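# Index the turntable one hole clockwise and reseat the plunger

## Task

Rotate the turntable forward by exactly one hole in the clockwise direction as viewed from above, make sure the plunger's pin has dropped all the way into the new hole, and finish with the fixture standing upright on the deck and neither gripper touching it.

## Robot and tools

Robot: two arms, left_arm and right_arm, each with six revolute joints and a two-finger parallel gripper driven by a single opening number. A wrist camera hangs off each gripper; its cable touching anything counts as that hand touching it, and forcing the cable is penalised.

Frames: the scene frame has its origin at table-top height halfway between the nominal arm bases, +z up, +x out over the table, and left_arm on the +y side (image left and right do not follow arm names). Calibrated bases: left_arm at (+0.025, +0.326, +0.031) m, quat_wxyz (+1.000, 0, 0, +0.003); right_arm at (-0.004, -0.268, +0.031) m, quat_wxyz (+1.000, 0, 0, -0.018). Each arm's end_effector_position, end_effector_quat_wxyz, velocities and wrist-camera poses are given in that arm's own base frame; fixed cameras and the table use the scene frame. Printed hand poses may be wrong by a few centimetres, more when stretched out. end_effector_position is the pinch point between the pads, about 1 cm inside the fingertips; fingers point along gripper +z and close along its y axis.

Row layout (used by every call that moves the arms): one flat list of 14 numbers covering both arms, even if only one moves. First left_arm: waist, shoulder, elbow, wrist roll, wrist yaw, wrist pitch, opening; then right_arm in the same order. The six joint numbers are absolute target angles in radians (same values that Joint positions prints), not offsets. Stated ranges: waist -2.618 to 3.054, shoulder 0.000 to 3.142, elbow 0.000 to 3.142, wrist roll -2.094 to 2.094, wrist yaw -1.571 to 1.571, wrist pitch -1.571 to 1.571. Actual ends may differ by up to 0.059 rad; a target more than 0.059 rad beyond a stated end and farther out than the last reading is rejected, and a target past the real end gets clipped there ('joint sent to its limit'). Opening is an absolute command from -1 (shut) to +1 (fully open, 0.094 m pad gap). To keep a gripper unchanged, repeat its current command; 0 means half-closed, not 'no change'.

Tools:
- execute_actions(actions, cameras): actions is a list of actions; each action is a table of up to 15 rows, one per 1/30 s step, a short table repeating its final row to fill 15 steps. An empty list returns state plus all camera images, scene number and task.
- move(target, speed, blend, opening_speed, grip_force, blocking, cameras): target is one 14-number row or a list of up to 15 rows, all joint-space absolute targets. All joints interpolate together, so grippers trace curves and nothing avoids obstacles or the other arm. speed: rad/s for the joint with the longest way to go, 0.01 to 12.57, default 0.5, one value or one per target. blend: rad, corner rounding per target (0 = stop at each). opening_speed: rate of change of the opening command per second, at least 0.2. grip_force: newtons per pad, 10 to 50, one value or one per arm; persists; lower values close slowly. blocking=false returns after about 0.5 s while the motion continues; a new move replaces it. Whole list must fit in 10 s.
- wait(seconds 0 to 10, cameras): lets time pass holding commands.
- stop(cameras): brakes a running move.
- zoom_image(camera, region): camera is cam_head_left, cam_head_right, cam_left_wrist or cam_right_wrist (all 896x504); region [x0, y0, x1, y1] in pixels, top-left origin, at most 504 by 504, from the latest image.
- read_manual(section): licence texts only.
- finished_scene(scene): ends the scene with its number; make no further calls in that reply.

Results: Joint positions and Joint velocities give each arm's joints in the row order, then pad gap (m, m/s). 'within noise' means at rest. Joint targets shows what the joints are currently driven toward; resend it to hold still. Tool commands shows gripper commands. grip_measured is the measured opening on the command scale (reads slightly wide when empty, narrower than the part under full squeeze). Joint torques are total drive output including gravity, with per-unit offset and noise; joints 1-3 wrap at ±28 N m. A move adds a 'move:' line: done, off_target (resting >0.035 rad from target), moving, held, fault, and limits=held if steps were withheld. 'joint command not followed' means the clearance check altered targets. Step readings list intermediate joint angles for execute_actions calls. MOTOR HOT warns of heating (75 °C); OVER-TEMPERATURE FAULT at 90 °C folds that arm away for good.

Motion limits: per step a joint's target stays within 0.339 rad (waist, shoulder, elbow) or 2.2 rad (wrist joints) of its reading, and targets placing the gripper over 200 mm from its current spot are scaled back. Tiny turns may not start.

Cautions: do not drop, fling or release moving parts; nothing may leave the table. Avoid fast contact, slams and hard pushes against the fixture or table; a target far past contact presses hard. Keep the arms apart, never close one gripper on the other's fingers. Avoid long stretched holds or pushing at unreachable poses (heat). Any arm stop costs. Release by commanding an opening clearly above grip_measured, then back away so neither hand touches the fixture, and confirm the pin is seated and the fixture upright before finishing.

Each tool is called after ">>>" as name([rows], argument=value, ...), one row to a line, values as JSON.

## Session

>>> execute_actions(actions=[])

>>> zoom_image(camera="cam_head_left", region=[380, 245, 540, 375])

Scene clock: 0.00 s.
left_arm: end_effector_position=(+0.3810, +0.0007, +0.1415) grip_measured=+1.000 end_effector_quat_wxyz=(+0.682, -0.014, +0.730, +0.047) | right_arm: end_effector_position=(+0.3601, -0.0484, +0.1412) grip_measured=+1.000 end_effector_quat_wxyz=(+0.679, +0.114, +0.720, -0.089)
Joint names: [waist, shoulder, elbow, wrist roll, wrist yaw, wrist pitch]
Joint positions: left_arm=[-0.079 1.56 0.222 0.039 -0.166 1.272 0.094] | right_arm=[0.009 1.506 0.165 0.047 0.296 1.275 0.094]
Joint velocities: within noise
Joint torques (N m): no reading
Heat: left arm: 28 °C; right arm: 28 °C.
Joint targets: left_arm=[-0.079 1.557 0.226 0.038 -0.166 1.267] | right_arm=[0.009 1.502 0.170 0.046 0.296 1.269]
Tool commands: left_gripper/opening=+1.0 right_gripper/opening=+1.0

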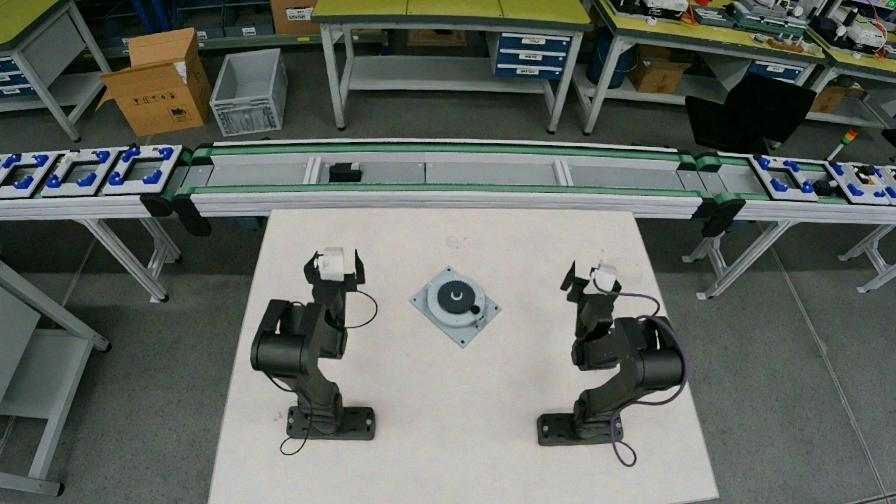

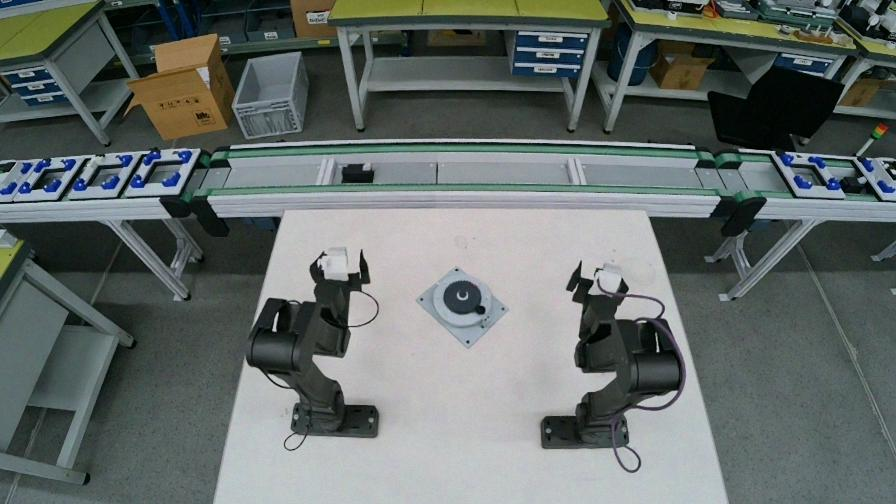

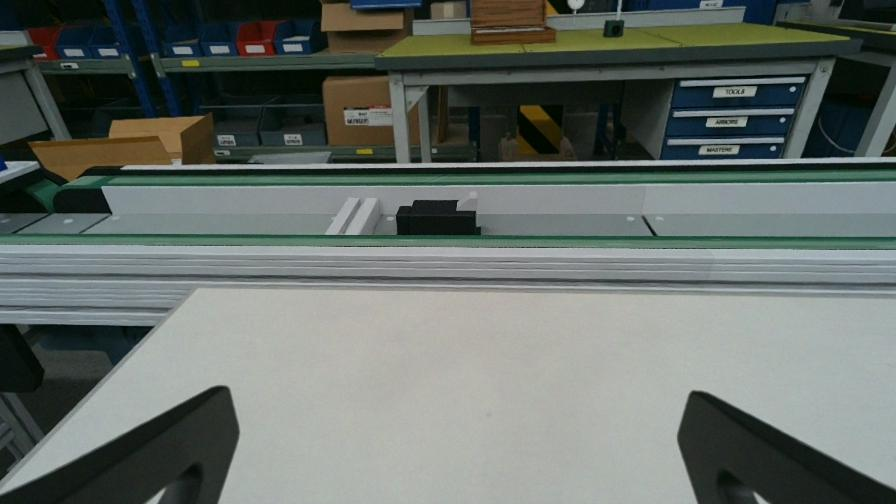

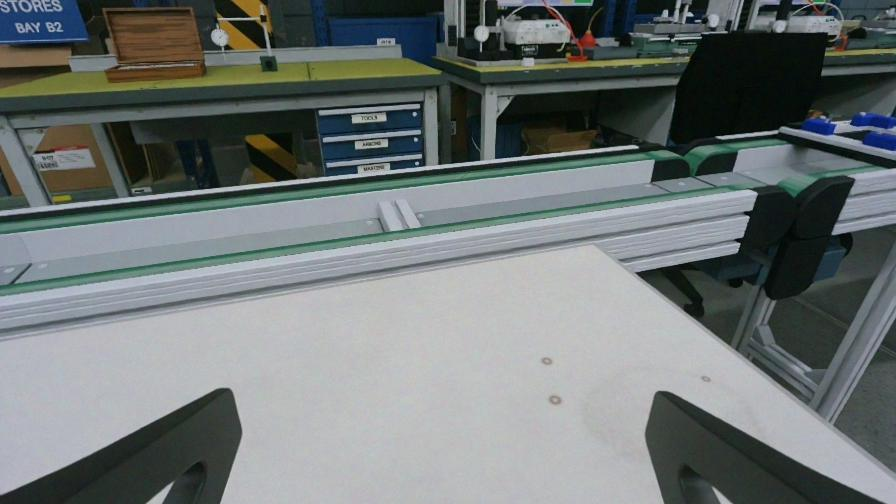

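Scaled by 3.150 from the camera's 896x504 image, which has a finer 1280x720 frame.

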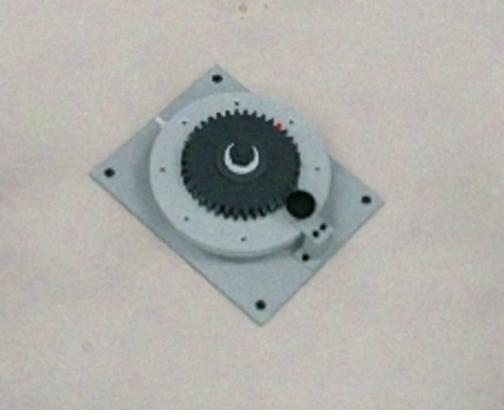

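>>> move(target=[-0.745,1.69,1.70,0,0,-1.31,0,0.69,1.35,0.23,0,0,0.64,0], speed=0.9, cameras=["cam_left_wrist","cam_right_wrist"])

>>> zoom_image(camera="cam_left_wrist", region=[270, 0, 670, 320])

Scene clock: 29.37 s.
left_arm: end_effector_position=(+0.2676, -0.2422, +0.2002) grip_measured=+0.001 end_effector_quat_wxyz=(+0.131, +0.364, +0.921, -0.046) | right_arm: end_effector_position=(+0.2631, +0.2125, +0.0527) grip_measured=+0.002 end_effector_quat_wxyz=(+0.475, -0.284, +0.816, +0.166)
Joint names: [waist, shoulder, elbow, wrist roll, wrist yaw, wrist pitch]
Joint positions: left_arm=[-0.742 1.674 1.674 0.011 -0.007 -1.293 0.047] | right_arm=[0.682 1.372 0.209 0.007 0.009 0.647 0.047]
Joint torques (N m): left_arm=[-0.29 -6.31 7.49 -0.11 0.06 0.75] | right_arm=[0.75 -5.29 8.62 -0.04 -0.11 1.61]
Heat: left arm: 29 °C; right arm: 32 °C.
Joint targets: left_arm=[-0.745 1.690 1.700 0.000 0.000 -1.310] | right_arm=[0.690 1.350 0.230 0.000 0.000 0.640]
move: done
Images, in order (width x height): cam_left_wrist 896x504, cam_right_wrist 896x504.

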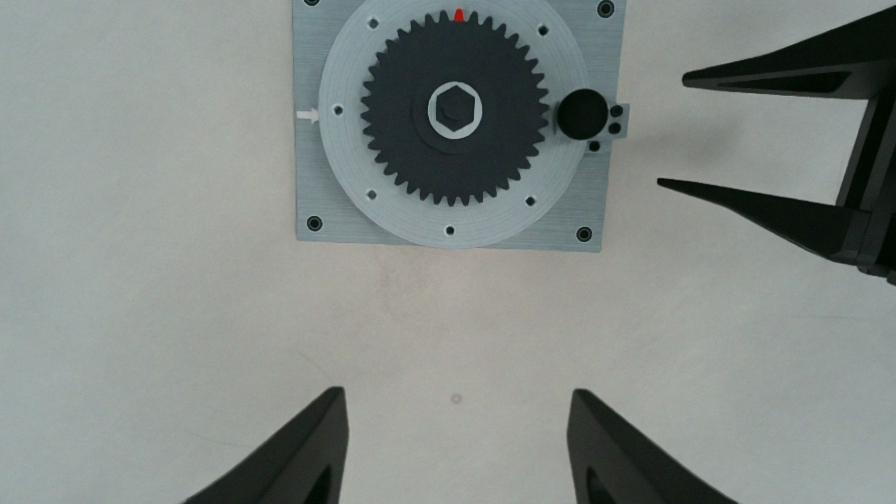

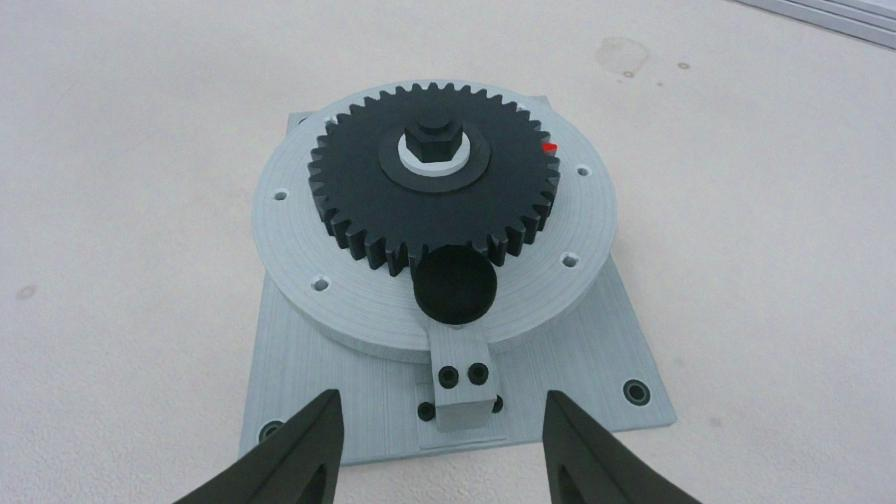

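Scaled by 1.260 from the camera's 896x504 image, which has a finer 1280x720 frame.

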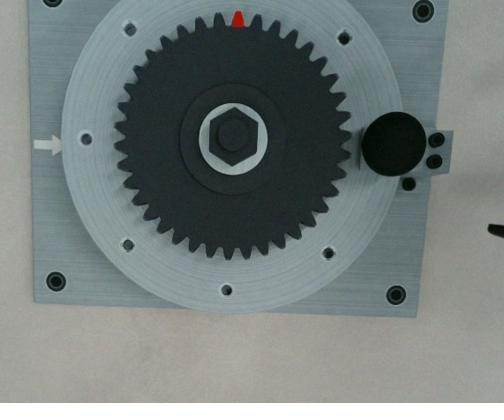

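>>> move([
  [-0.745,1.69,1.70,0,0,-1.31,0,0.672,1.744,0.352,0,0,0.9,0],
  [-0.752,2.33,2.249,-1.05,0,-1.493,0,0.672,1.744,0.352,0,0,0.9,0],
], speed=[0.35,0.7], cameras=["cam_left_wrist","cam_right_wrist"])

Scene clock: 73.23 s.
left_arm: end_effector_position=(+0.3308, -0.3038, +0.1013) grip_measured=+0.001 end_effector_quat_wxyz=(+0.004, -0.146, +0.989, -0.003) | right_arm: end_effector_position=(+0.2982, +0.2414, +0.0278) grip_measured=+0.002 end_effector_quat_wxyz=(+0.479, -0.283, +0.813, +0.168)
Joint names: [waist, shoulder, elbow, wrist roll, wrist yaw, wrist pitch]
Joint positions: left_arm=[-0.746 2.31 2.222 -1.038 -0.002 -1.474 0.047] | right_arm=[0.682 1.728 0.337 0.007 0.008 0.885 0.047]
Joint torques (N m): left_arm=[-0.53 -11.44 7.24 -0.08 0.01 0.2] | right_arm=[-1.03 -4.63 6.71 -0.06 -0.1 1.81]
Heat: left arm: 30 °C; right arm: 34 °C.
Joint targets: left_arm=[-0.752 2.330 2.249 -1.050 0.000 -1.493] | right_arm=[0.672 1.744 0.352 0.000 0.000 0.900]
move: done
Images, in order (width x height): cam_left_wrist 896x504, cam_right_wrist 896x504.

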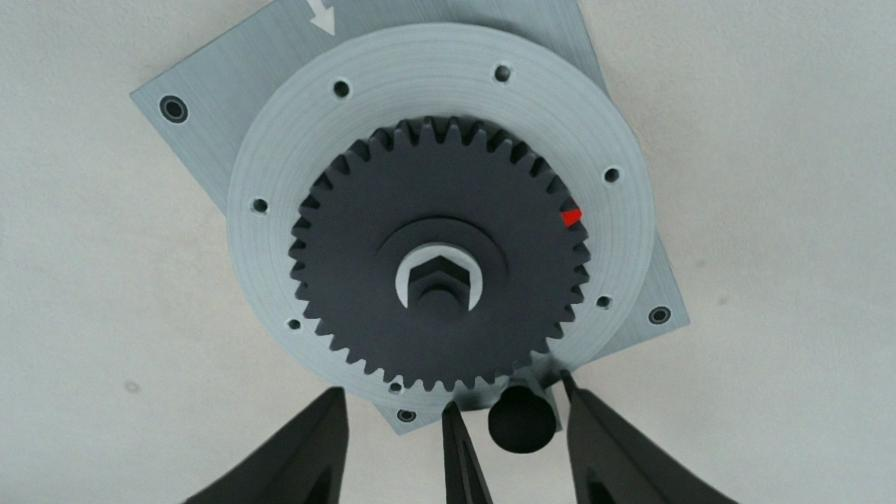

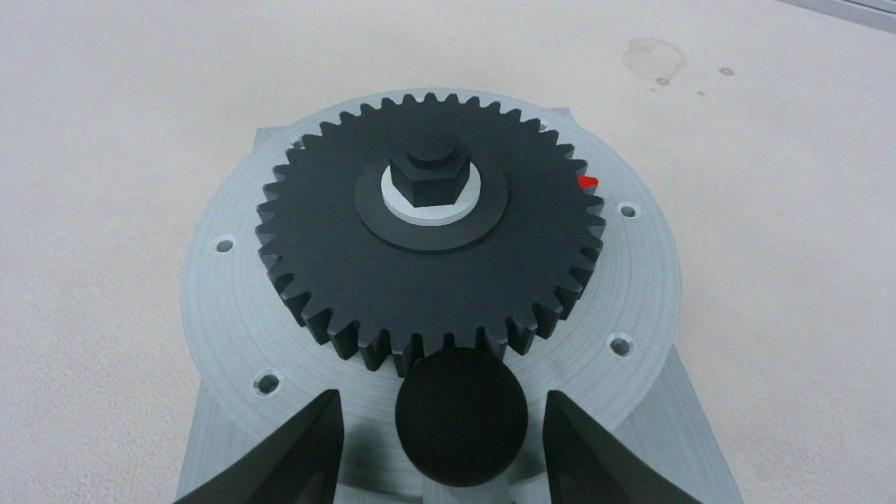

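>>> move([
  [-0.752,2.30,2.003,-1.05,0,-1.285,0,0.662,1.744,0.352,0,0,0.9,0],
  [-0.752,2.309,1.930,-1.05,0,-1.209,0,0.662,1.748,0.352,0,0,0.9,0],
], speed=[0.4,0.15], cameras=["cam_left_wrist","cam_right_wrist"])

Scene clock: 91.63 s.
left_arm: end_effector_position=(+0.3267, -0.3017, +0.0385) grip_measured=+0.001 end_effector_quat_wxyz=(-0.005, -0.146, +0.989, +0.003) | right_arm: end_effector_position=(+0.3006, +0.2383, +0.0278) grip_measured=+0.002 end_effector_quat_wxyz=(+0.480, -0.279, +0.815, +0.166)
Joint names: [waist, shoulder, elbow, wrist roll, wrist yaw, wrist pitch]
Joint positions: left_arm=[-0.746 2.304 1.963 -1.039 0.004 -1.24 0.047] | right_arm=[0.671 1.728 0.337 0.007 0.008 0.885 0.047]
Joint torques (N m): left_arm=[-0.55 -12.85 2.74 -0.11 -0.05 0.76] | right_arm=[-0.98 -4.34 6.69 -0.05 -0.08 1.8]
Heat: left arm: 33 °C; right arm: 34 °C.
Joint targets: left_arm=[-0.752 2.309 1.930 -1.050 0.000 -1.209] | right_arm=[0.662 1.748 0.352 0.000 0.000 0.900]
move: done
Images, in order (width x height): cam_left_wrist 896x504, cam_right_wrist 896x504.

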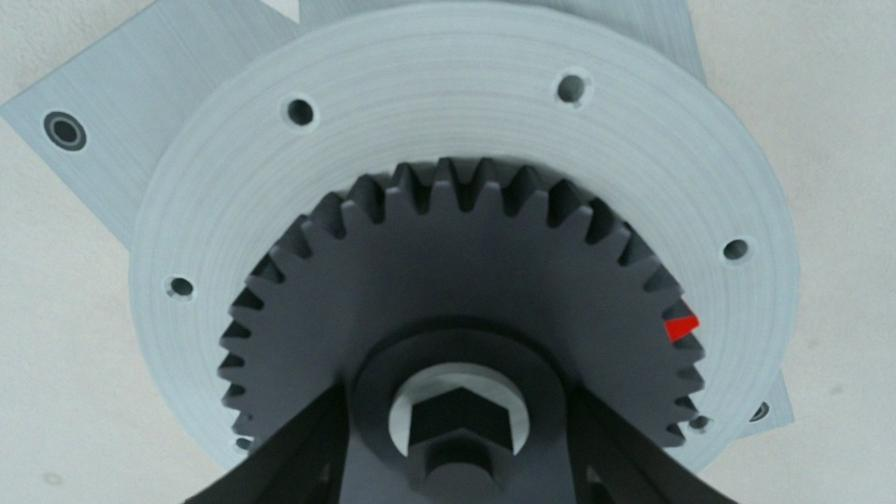

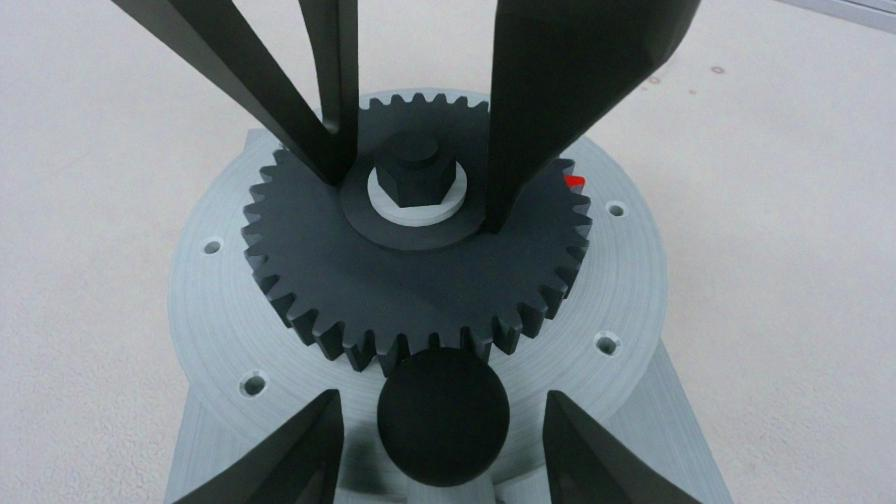

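>>> move([
  [-0.752,2.309,1.952,-1.05,0,-1.225,0,0.664,1.744,0.352,0,0,0.9,0],
  [-0.752,2.309,1.952,-1.05,0,-1.225,-0.95,0.664,1.744,0.352,0,0,0.9,-0.9],
  [-0.752,2.309,1.952,-1.05,0,-1.225,-0.95,0.664,1.63,0.402,0,0,1.1,-0.9],
], speed=0.15, opening_speed=0.6, cameras=["cam_left_wrist","cam_right_wrist"])

Scene clock: 107.83 s.
left_arm: end_effector_position=(+0.3268, -0.3020, +0.0385) grip_measured=-0.118 end_effector_quat_wxyz=(-0.005, -0.146, +0.989, +0.002) | right_arm: end_effector_position=(+0.3023, +0.2397, +0.0346) grip_measured=-0.485 end_effector_quat_wxyz=(+0.488, -0.277, +0.810, +0.169)
Joint names: [waist, shoulder, elbow, wrist roll, wrist yaw, wrist pitch]
Joint positions: left_arm=[-0.746 2.304 1.963 -1.039 0.005 -1.239 0.041] | right_arm=[0.671 1.713 0.339 0.007 0.008 0.889 0.024]
Joint torques (N m): left_arm=[-0.53 -12.85 4.37 -0.1 -0.06 0.55] | right_arm=[-0.79 -12.46 11.64 -0.05 -0.1 3.61]
Heat: left arm: 35 °C; right arm: 35 °C.
Joint targets: left_arm=[-0.752 2.309 1.952 -1.050 0.000 -1.225] | right_arm=[0.664 1.630 0.402 0.000 0.000 1.100]
move: off_target (right_arm); right_arm: the wrist pitch is farthest, 0.211 rad from its target
Images, in order (width x height): cam_left_wrist 896x504, cam_right_wrist 896x504.

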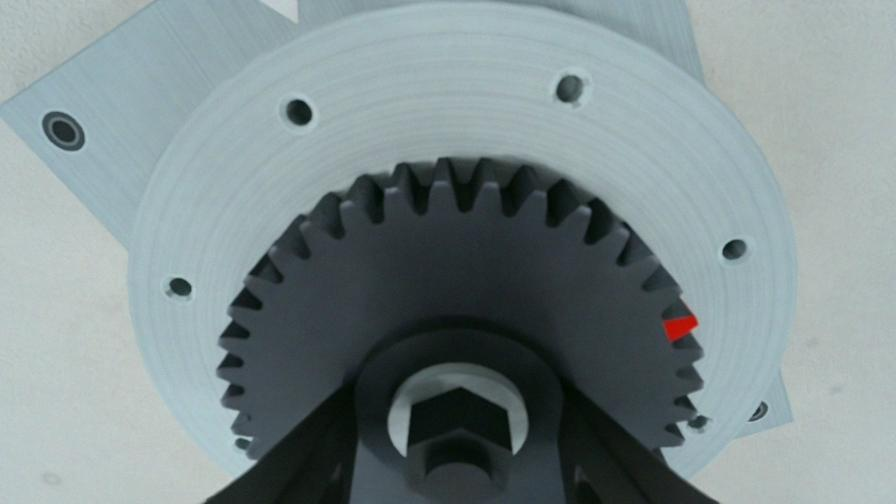

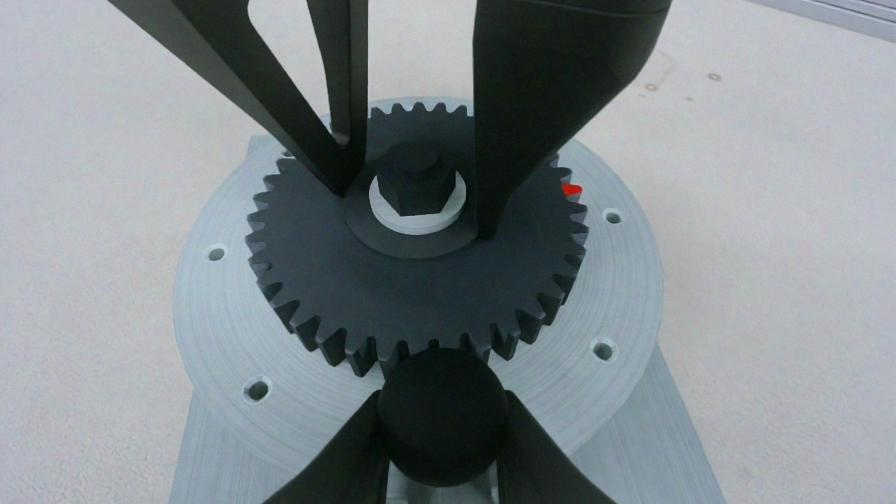

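>>> move([
  [-0.752,2.309,1.952,-1.05,0,-1.225,0,0.664,1.744,0.352,0,0,0.9,-0.9],
  [-0.752,2.304,2.008,-1.05,0,-1.282,0,0.664,1.744,0.352,0,0,0.9,-0.9],
  [-0.752,2.304,2.008,-1.05,0,-1.282,-0.95,0.664,1.744,0.352,0,0,0.9,-0.9],
], speed=0.25, opening_speed=0.6, cameras=["cam_left_wrist","cam_right_wrist"])

Scene clock: 123.67 s.
left_arm: end_effector_position=(+0.3261, -0.3015, +0.0433) grip_measured=-0.471 end_effector_quat_wxyz=(-0.007, -0.146, +0.989, +0.004) | right_arm: end_effector_position=(+0.3007, +0.2384, +0.0279) grip_measured=-0.486 end_effector_quat_wxyz=(+0.479, -0.279, +0.815, +0.166)
Joint names: [waist, shoulder, elbow, wrist roll, wrist yaw, wrist pitch]
Joint positions: left_arm=[-0.746 2.304 1.982 -1.04 0.006 -1.264 0.025] | right_arm=[0.671 1.725 0.34 0.007 0.008 0.878 0.024]
Joint torques (N m): left_arm=[-0.54 -13.29 7.25 -0.1 -0.05 0.17] | right_arm=[-0.73 -4.38 6.46 -0.05 -0.11 1.88]
Heat: left arm: 36 °C; right arm: 43 °C.
Joint targets: left_arm=[-0.752 2.304 2.008 -1.050 0.000 -1.282] | right_arm=[0.664 1.744 0.352 0.000 0.000 0.900]
move: done
Images, in order (width x height): cam_left_wrist 896x504, cam_right_wrist 896x504.

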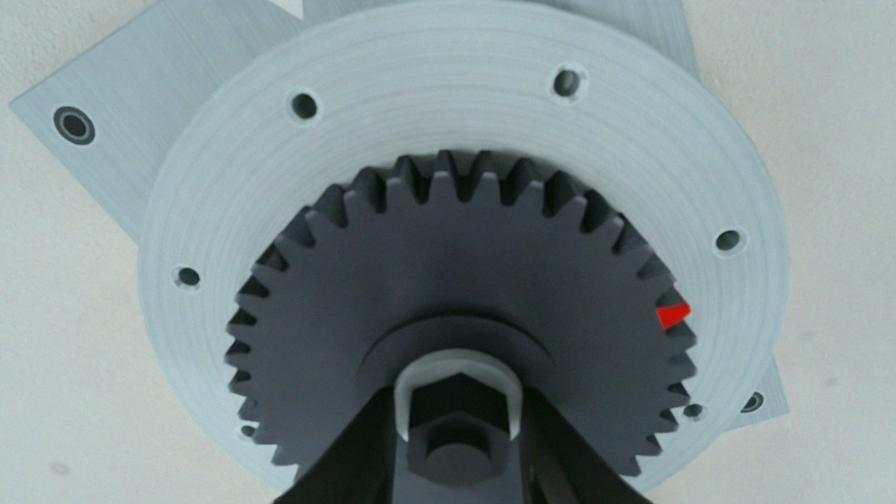

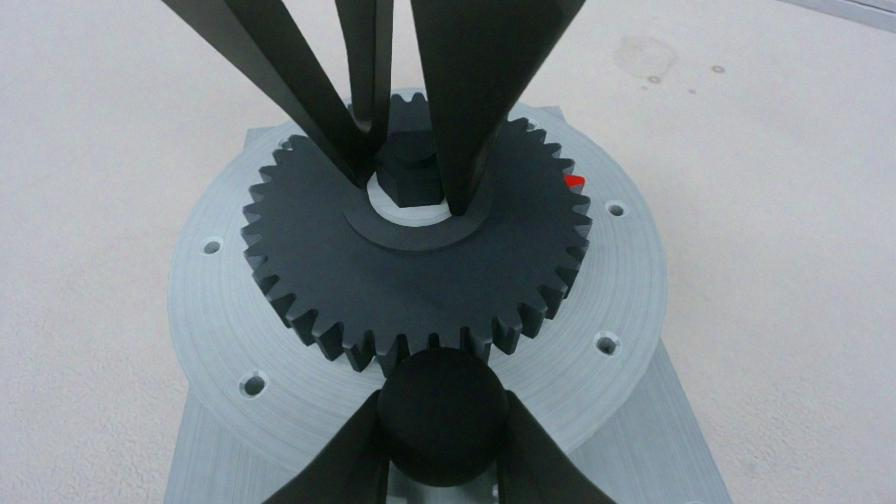

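>>> move([
  [-0.752,2.304,2.008,-1.05,0,-1.282,-0.95,0.664,1.625,0.402,0,0,1.11,-0.9],
  [-0.752,2.304,2.008,-0.225,0,-1.282,-0.95,0.664,1.625,0.402,0,0,1.11,-0.9],
], speed=[0.2,0.3], cameras=["cam_left_wrist","cam_right_wrist"])

Scene clock: 134.90 s.
left_arm: end_effector_position=(+0.3285, -0.3023, +0.0469) grip_measured=-0.598 end_effector_quat_wxyz=(-0.003, +0.254, +0.967, +0.001) | right_arm: end_effector_position=(+0.3024, +0.2398, +0.0349) grip_measured=-0.486 end_effector_quat_wxyz=(+0.488, -0.278, +0.810, +0.169)
Joint names: [waist, shoulder, elbow, wrist roll, wrist yaw, wrist pitch]
Joint positions: left_arm=[-0.746 2.304 1.995 -0.232 0 -1.268 0.019] | right_arm=[0.671 1.71 0.34 0.007 0.008 0.885 0.024]
Joint torques (N m): left_arm=[-0.53 -13.23 6.22 0.09 -0.01 0.22] | right_arm=[-0.77 -12.7 11.55 -0.05 -0.1 3.73]
Heat: left arm: 37 °C; right arm: 43 °C.
Joint targets: left_arm=[-0.752 2.304 2.008 -0.225 0.000 -1.282] | right_arm=[0.664 1.625 0.402 0.000 0.000 1.110]
move: off_target (right_arm); right_arm: the wrist pitch is farthest, 0.225 rad from its target
Images, in order (width x height): cam_left_wrist 896x504, cam_right_wrist 896x504.

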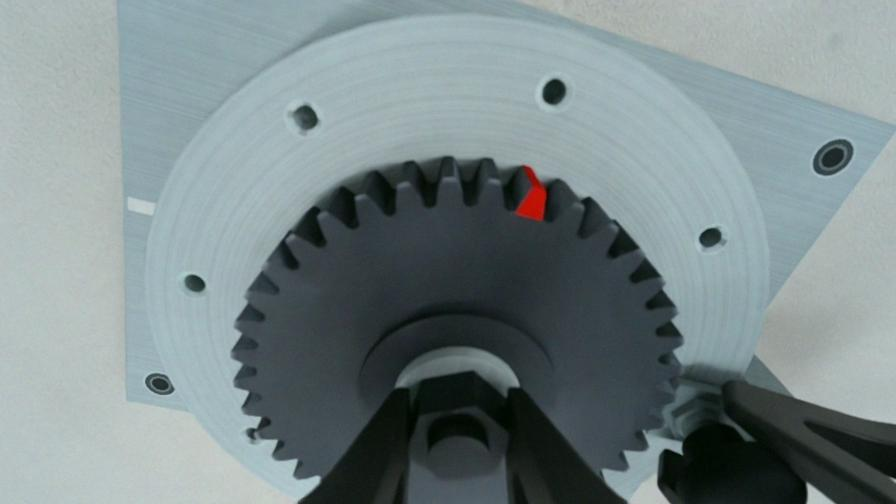

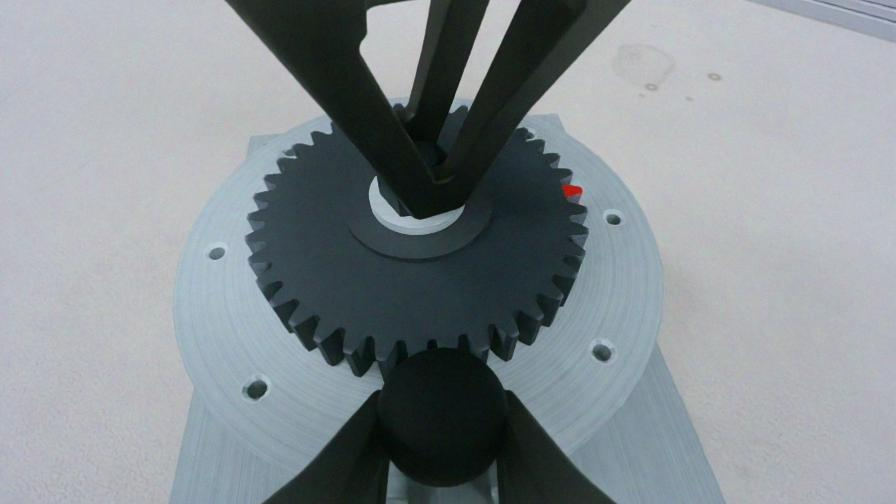

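>>> move([
  [-0.752,2.304,2.008,-0.225,0,-1.282,0,0.664,1.744,0.352,0,0,0.9,-0.9],
  [-0.752,2.308,2.03,-1.05,0,-1.30,0,0.664,1.744,0.352,0,0,0.9,-0.9],
  [-0.752,2.306,1.958,-1.05,0,-1.238,0,0.664,1.744,0.352,0,0,0.9,-0.9],
  [-0.752,2.306,1.958,-1.05,0,-1.238,-0.95,0.664,1.744,0.352,0,0,0.9,-0.9],
], speed=[0.3,0.6,0.2,0.2], opening_speed=0.8, cameras=["cam_left_wrist","cam_right_wrist"])

Scene clock: 149.03 s.
left_arm: end_effector_position=(+0.3277, -0.3019, +0.0417) grip_measured=-0.455 end_effector_quat_wxyz=(-0.003, -0.146, +0.989, +0.003) | right_arm: end_effector_position=(+0.3008, +0.2385, +0.0281) grip_measured=-0.486 end_effector_quat_wxyz=(+0.479, -0.279, +0.815, +0.165)
Joint names: [waist, shoulder, elbow, wrist roll, wrist yaw, wrist pitch]
Joint positions: left_arm=[-0.746 2.304 1.974 -1.039 0.002 -1.249 0.026] | right_arm=[0.671 1.724 0.341 0.007 0.008 0.876 0.024]
Joint torques (N m): left_arm=[-0.54 -13.01 3.99 -0.1 -0.02 0.52] | right_arm=[-0.79 -4.33 6.43 -0.04 -0.09 1.89]
Heat: left arm: 37 °C; right arm: 44 °C.
Joint targets: left_arm=[-0.752 2.306 1.958 -1.050 0.000 -1.238] | right_arm=[0.664 1.744 0.352 0.000 0.000 0.900]
move: done
Images, in order (width x height): cam_left_wrist 896x504, cam_right_wrist 896x504.

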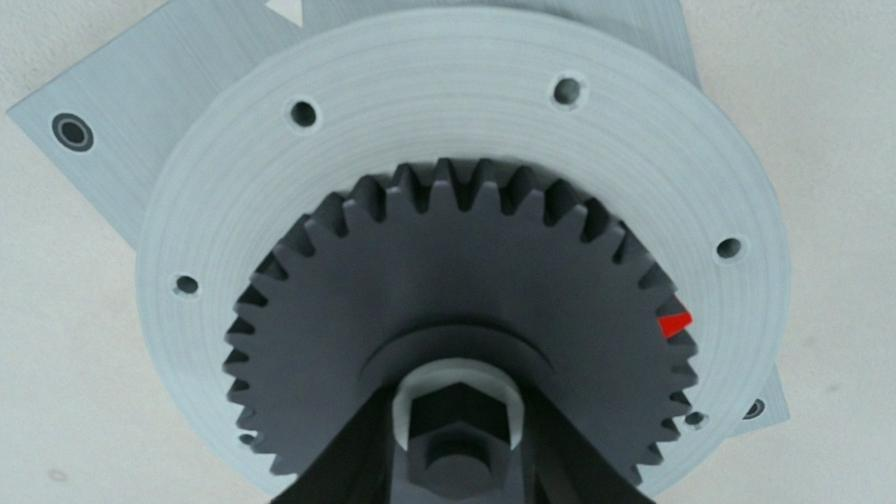

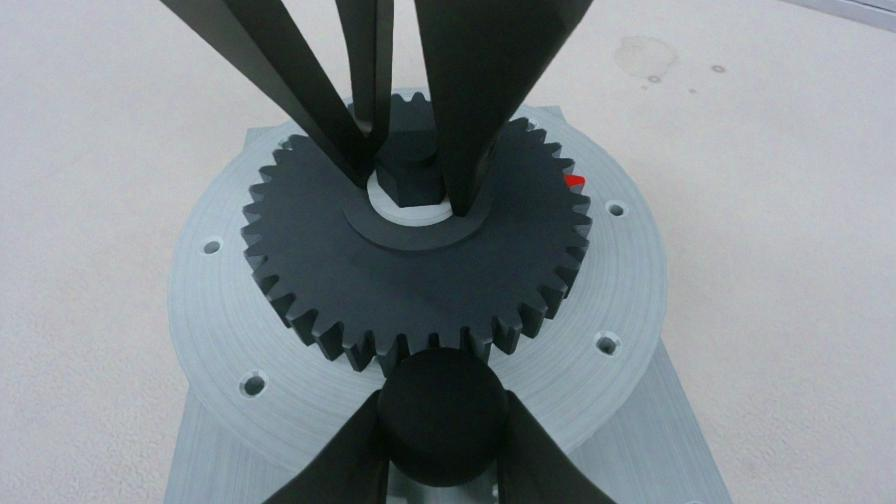

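>>> move([
  [-0.752,2.306,1.958,-1.05,0,-1.238,-0.95,0.664,1.60,0.412,0,0,1.2,-0.95],
  [-0.752,2.306,1.958,-0.9,0,-1.238,-0.95,0.664,1.60,0.412,0,0,1.2,-0.95],
], speed=[0.2,0.15], cameras=["cam_left_wrist","cam_right_wrist"])

Scene clock: 161.87 s.
left_arm: end_effector_position=(+0.3277, -0.3019, +0.0417) grip_measured=-0.455 end_effector_quat_wxyz=(-0.003, -0.146, +0.989, +0.003) | right_arm: end_effector_position=(+0.3005, +0.2383, +0.0303) grip_measured=-0.486 end_effector_quat_wxyz=(+0.481, -0.279, +0.814, +0.166)
Joint names: [waist, shoulder, elbow, wrist roll, wrist yaw, wrist pitch]
Joint positions: left_arm=[-0.746 2.304 1.974 -1.039 0.002 -1.249 0.026] | right_arm=[0.671 1.713 0.338 0.007 0.008 0.871 0.024]
Joint torques (N m): left_arm=[-0.49 -13.05 3.96 -0.11 -0.02 0.53] | right_arm=[-0.12 -5.86 5.63 0.03 -0.01 1.84]
Heat: left arm: 37 °C; right arm: 43 °C.
Joint targets: left_arm=[-0.752 2.306 1.958 -1.050 0.000 -1.238] | right_arm=[0.671 1.712 0.341 0.007 0.008 0.890]
move: held (right_arm; a check stopped the path), off_target (left_arm); path passed 0 of 2 targets; limits=held; left_arm: the wrist roll is farthest, 0.139 rad from its target; right_arm: the wrist pitch is farthest, 0.329 rad from its target
joint command not followed: on one or more control steps a check withheld the commanded joint targets of the right arm, and it was not sent them on those steps.
cause: the commanded joint targets, or the way to them, would bring a part of the robot too close to another arm (this arm's fingers and the left arm's wrist (the part past the wrist yaw), at the place that arm is still heading or pushing toward).
Images, in order (width x height): cam_left_wrist 896x504, cam_right_wrist 896x504.

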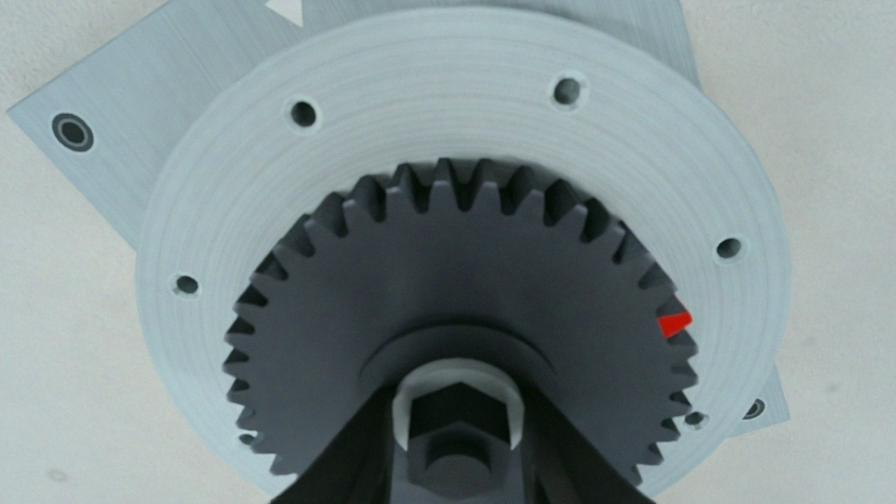

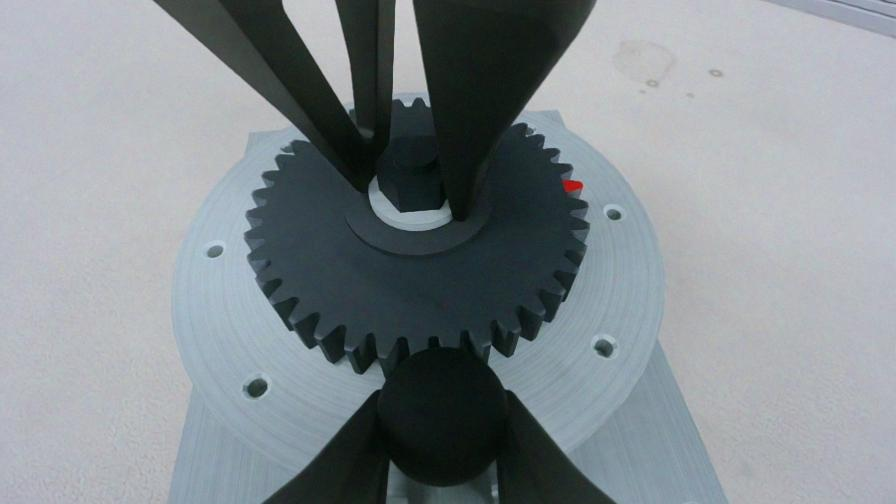

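>>> move([
  [-0.752,2.306,1.958,-1.05,0,-1.238,-0.95,0.664,1.65,0.402,0,0,1.05,-0.95],
  [-0.752,2.306,1.958,-1.05,0,-1.238,-0.95,0.664,1.58,0.42,0,0,1.08,-0.95],
], speed=0.15, cameras=["cam_right_wrist","cam_left_wrist"])

Scene clock: 172.50 s.
left_arm: end_effector_position=(+0.3277, -0.3019, +0.0417) grip_measured=-0.455 end_effector_quat_wxyz=(-0.003, -0.146, +0.989, +0.003) | right_arm: end_effector_position=(+0.3022, +0.2397, +0.0375) grip_measured=-0.486 end_effector_quat_wxyz=(+0.482, -0.279, +0.814, +0.166)
Joint names: [waist, shoulder, elbow, wrist roll, wrist yaw, wrist pitch]
Joint positions: left_arm=[-0.746 2.304 1.974 -1.039 0.002 -1.249 0.026] | right_arm=[0.671 1.678 0.352 0.006 0.008 0.825 0.024]
Joint torques (N m): left_arm=[-0.54 -13.01 3.97 -0.11 -0.02 0.52] | right_arm=[-0.83 -13.59 12.3 -0.04 -0.09 3.98]
Heat: left arm: 38 °C; right arm: 44 °C.
Joint targets: left_arm=[-0.752 2.306 1.958 -1.050 0.000 -1.238] | right_arm=[0.664 1.580 0.420 0.000 0.000 1.080]
move: off_target (right_arm); right_arm: the wrist pitch is farthest, 0.255 rad from its target
Images, in order (width x height): cam_left_wrist 896x504, cam_right_wrist 896x504.

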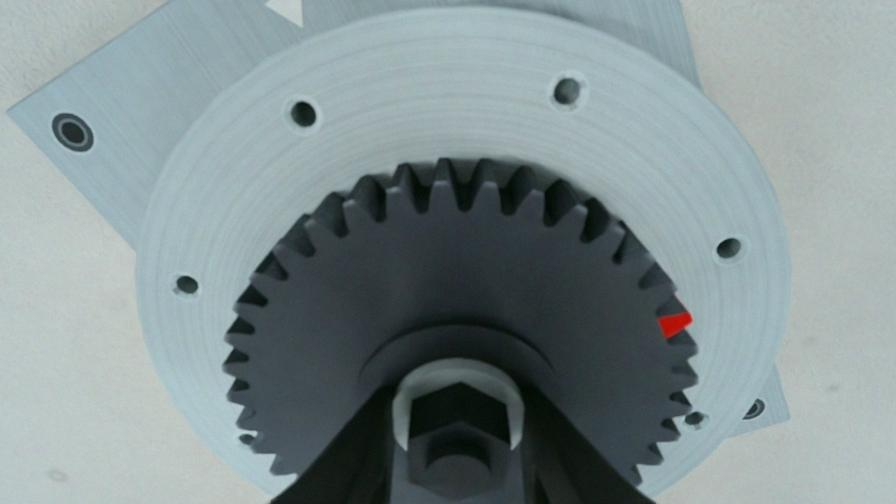

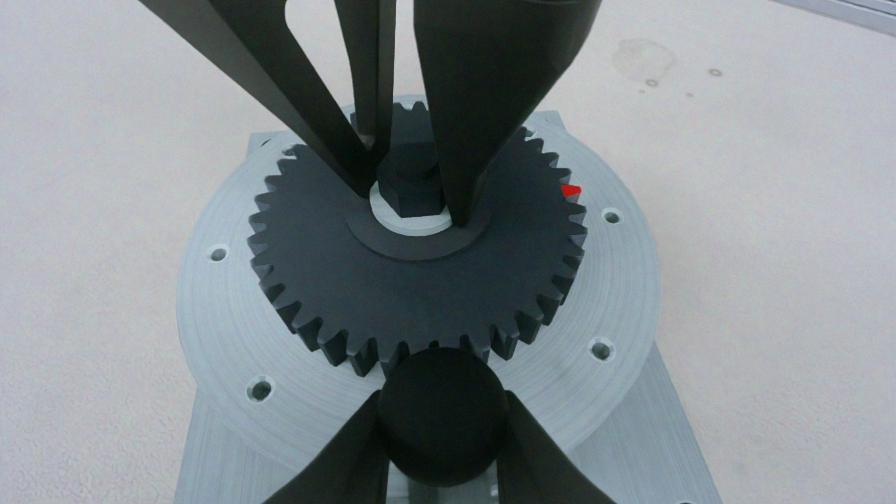

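>>> move(target=[-0.752,2.306,1.958,-0.9,0,-1.238,-0.95,0.664,1.57,0.42,0,0,1.09,-0.95], speed=0.15, cameras=["cam_right_wrist","cam_left_wrist"])

Scene clock: 177.53 s.
left_arm: end_effector_position=(+0.3276, -0.3020, +0.0417) grip_measured=-0.455 end_effector_quat_wxyz=(-0.004, -0.105, +0.994, +0.002) | right_arm: end_effector_position=(+0.3000, +0.2378, +0.0322) grip_measured=-0.486 end_effector_quat_wxyz=(+0.473, -0.281, +0.819, +0.163)
Joint names: [waist, shoulder, elbow, wrist roll, wrist yaw, wrist pitch]
Joint positions: left_arm=[-0.746 2.304 1.974 -0.957 0.002 -1.249 0.026] | right_arm=[0.671 1.68 0.351 0.006 0.008 0.806 0.024]
Joint torques (N m): left_arm=[-0.55 -13.03 3.92 0.28 -0.02 0.52] | right_arm=[-0.12 -5.94 5.76 0.01 -0.03 1.82]
Heat: left arm: 38 °C; right arm: 49 °C.
Joint targets: left_arm=[-0.752 2.306 1.958 -0.935 0.000 -1.238] | right_arm=[0.671 1.677 0.352 0.006 0.008 0.824]
move: held (right_arm; a check stopped the path), off_target (left_arm; braked when a check withheld steps of right_arm); limits=held; left_arm: the wrist roll is farthest, 0.057 rad from its target; right_arm: the wrist pitch is farthest, 0.284 rad from its target
joint command not followed: on one or more control steps a check withheld the commanded joint targets of the right arm, and it was not sent them on those steps.
cause: the commanded joint targets, or the way to them, would bring a part of the robot too close to another arm (this arm's fingers and the left arm's wrist (the part past the wrist yaw), along the way the arms are being sent, or toward where that arm still pushes).
Images, in order (width x height): cam_left_wrist 896x504, cam_right_wrist 896x504.

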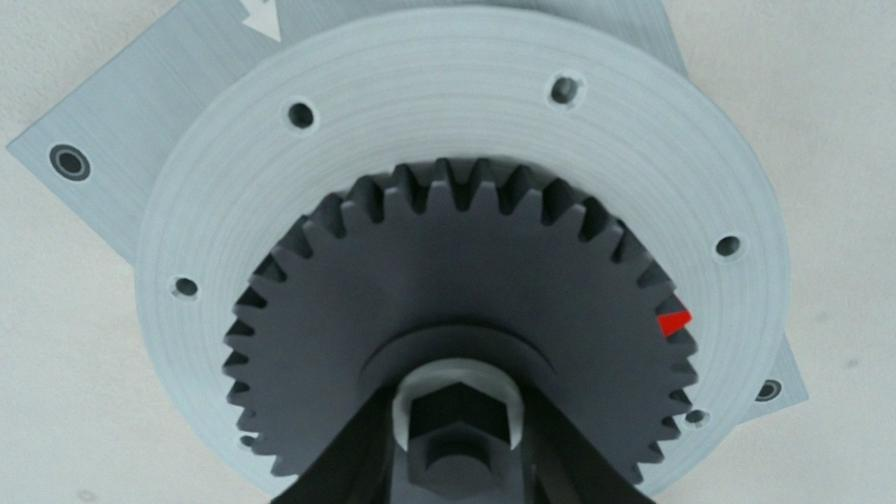

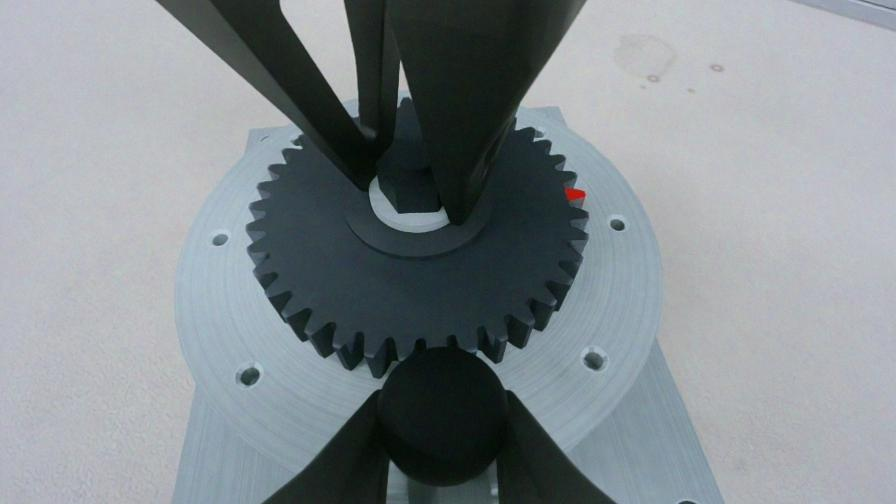

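>>> move([
  [-0.752,2.306,1.958,-0.935,0,-1.238,-0.95,0.664,1.60,0.42,0,0,1.0,-0.95],
  [-0.752,2.306,1.958,-0.75,0,-1.238,-0.95,0.664,1.60,0.42,0,0,1.0,-0.95],
], speed=0.15, cameras=["cam_right_wrist","cam_left_wrist"])

Scene clock: 193.07 s.
left_arm: end_effector_position=(+0.3276, -0.3020, +0.0417) grip_measured=-0.455 end_effector_quat_wxyz=(-0.004, -0.015, +1.000, +0.002) | right_arm: end_effector_position=(+0.3019, +0.2393, +0.0355) grip_measured=-0.486 end_effector_quat_wxyz=(+0.477, -0.280, +0.817, +0.164)
Joint names: [waist, shoulder, elbow, wrist roll, wrist yaw, wrist pitch]
Joint positions: left_arm=[-0.746 2.304 1.974 -0.777 0.002 -1.249 0.026] | right_arm=[0.671 1.677 0.357 0.006 0.008 0.806 0.024]
Joint torques (N m): left_arm=[-0.51 -13.03 3.92 0.38 -0.03 0.52] | right_arm=[-0.81 -11.9 11.93 -0.04 -0.1 3.44]
Heat: left arm: 38 °C; right arm: 47 °C.
Joint targets: left_arm=[-0.752 2.306 1.958 -0.750 0.000 -1.238] | right_arm=[0.664 1.600 0.420 0.000 0.000 1.000]
move: off_target (right_arm); right_arm: the wrist pitch is farthest, 0.194 rad from its target
Images, in order (width x height): cam_left_wrist 896x504, cam_right_wrist 896x504.

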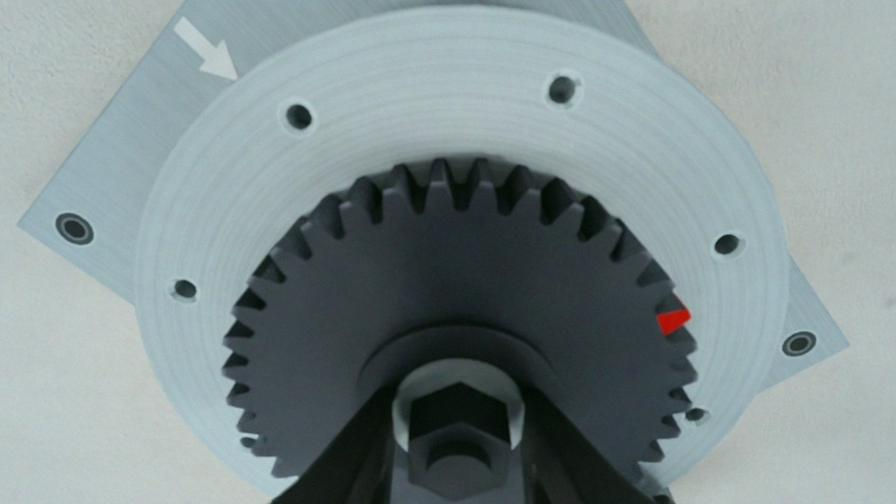

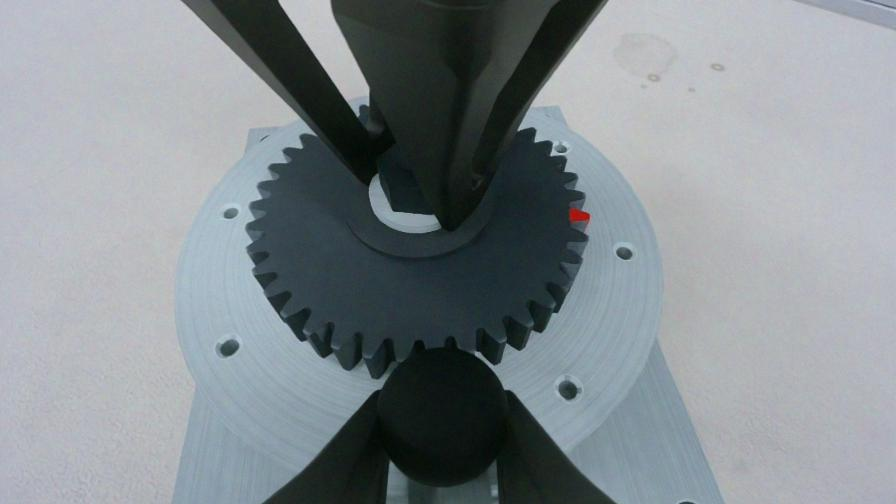

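>>> move([
  [-0.752,2.306,1.958,-0.222,0,-1.238,-0.95,0.664,1.60,0.42,0,0,1.0,-0.95],
], speed=0.2, cameras=["cam_right_wrist","cam_left_wrist"])

Scene clock: 202.13 s.
left_arm: end_effector_position=(+0.3277, -0.3019, +0.0417) grip_measured=-0.455 end_effector_quat_wxyz=(-0.004, +0.251, +0.968, +0.001) | right_arm: end_effector_position=(+0.3017, +0.2393, +0.0349) grip_measured=-0.486 end_effector_quat_wxyz=(+0.475, -0.280, +0.818, +0.164)
Joint names: [waist, shoulder, elbow, wrist roll, wrist yaw, wrist pitch]
Joint positions: left_arm=[-0.746 2.304 1.974 -0.238 0.002 -1.249 0.026] | right_arm=[0.671 1.677 0.359 0.006 0.008 0.8 0.024]
Joint torques (N m): left_arm=[-0.54 -13.03 3.97 0.2 -0.02 0.52] | right_arm=[-0.77 -11.89 11.71 -0.05 -0.1 3.47]
Heat: left arm: 38 °C; right arm: 52 °C.
Joint targets: left_arm=[-0.752 2.306 1.958 -0.222 0.000 -1.238] | right_arm=[0.664 1.600 0.420 0.000 0.000 1.000]
move: off_target (right_arm); right_arm: the wrist pitch is farthest, 0.200 rad from its target
Images, in order (width x height): cam_left_wrist 896x504, cam_right_wrist 896x504.

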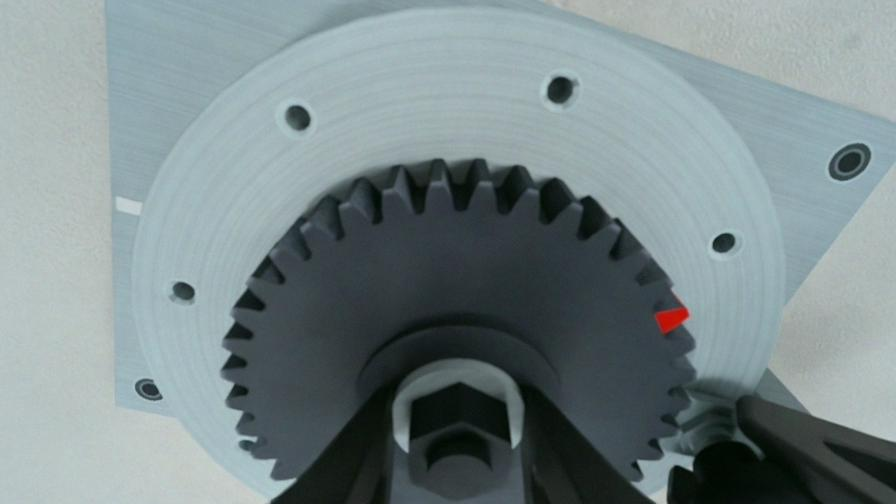

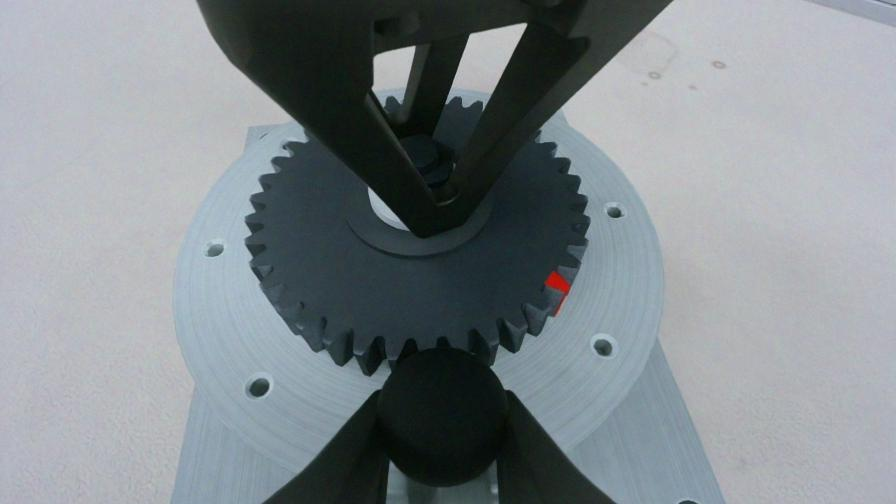

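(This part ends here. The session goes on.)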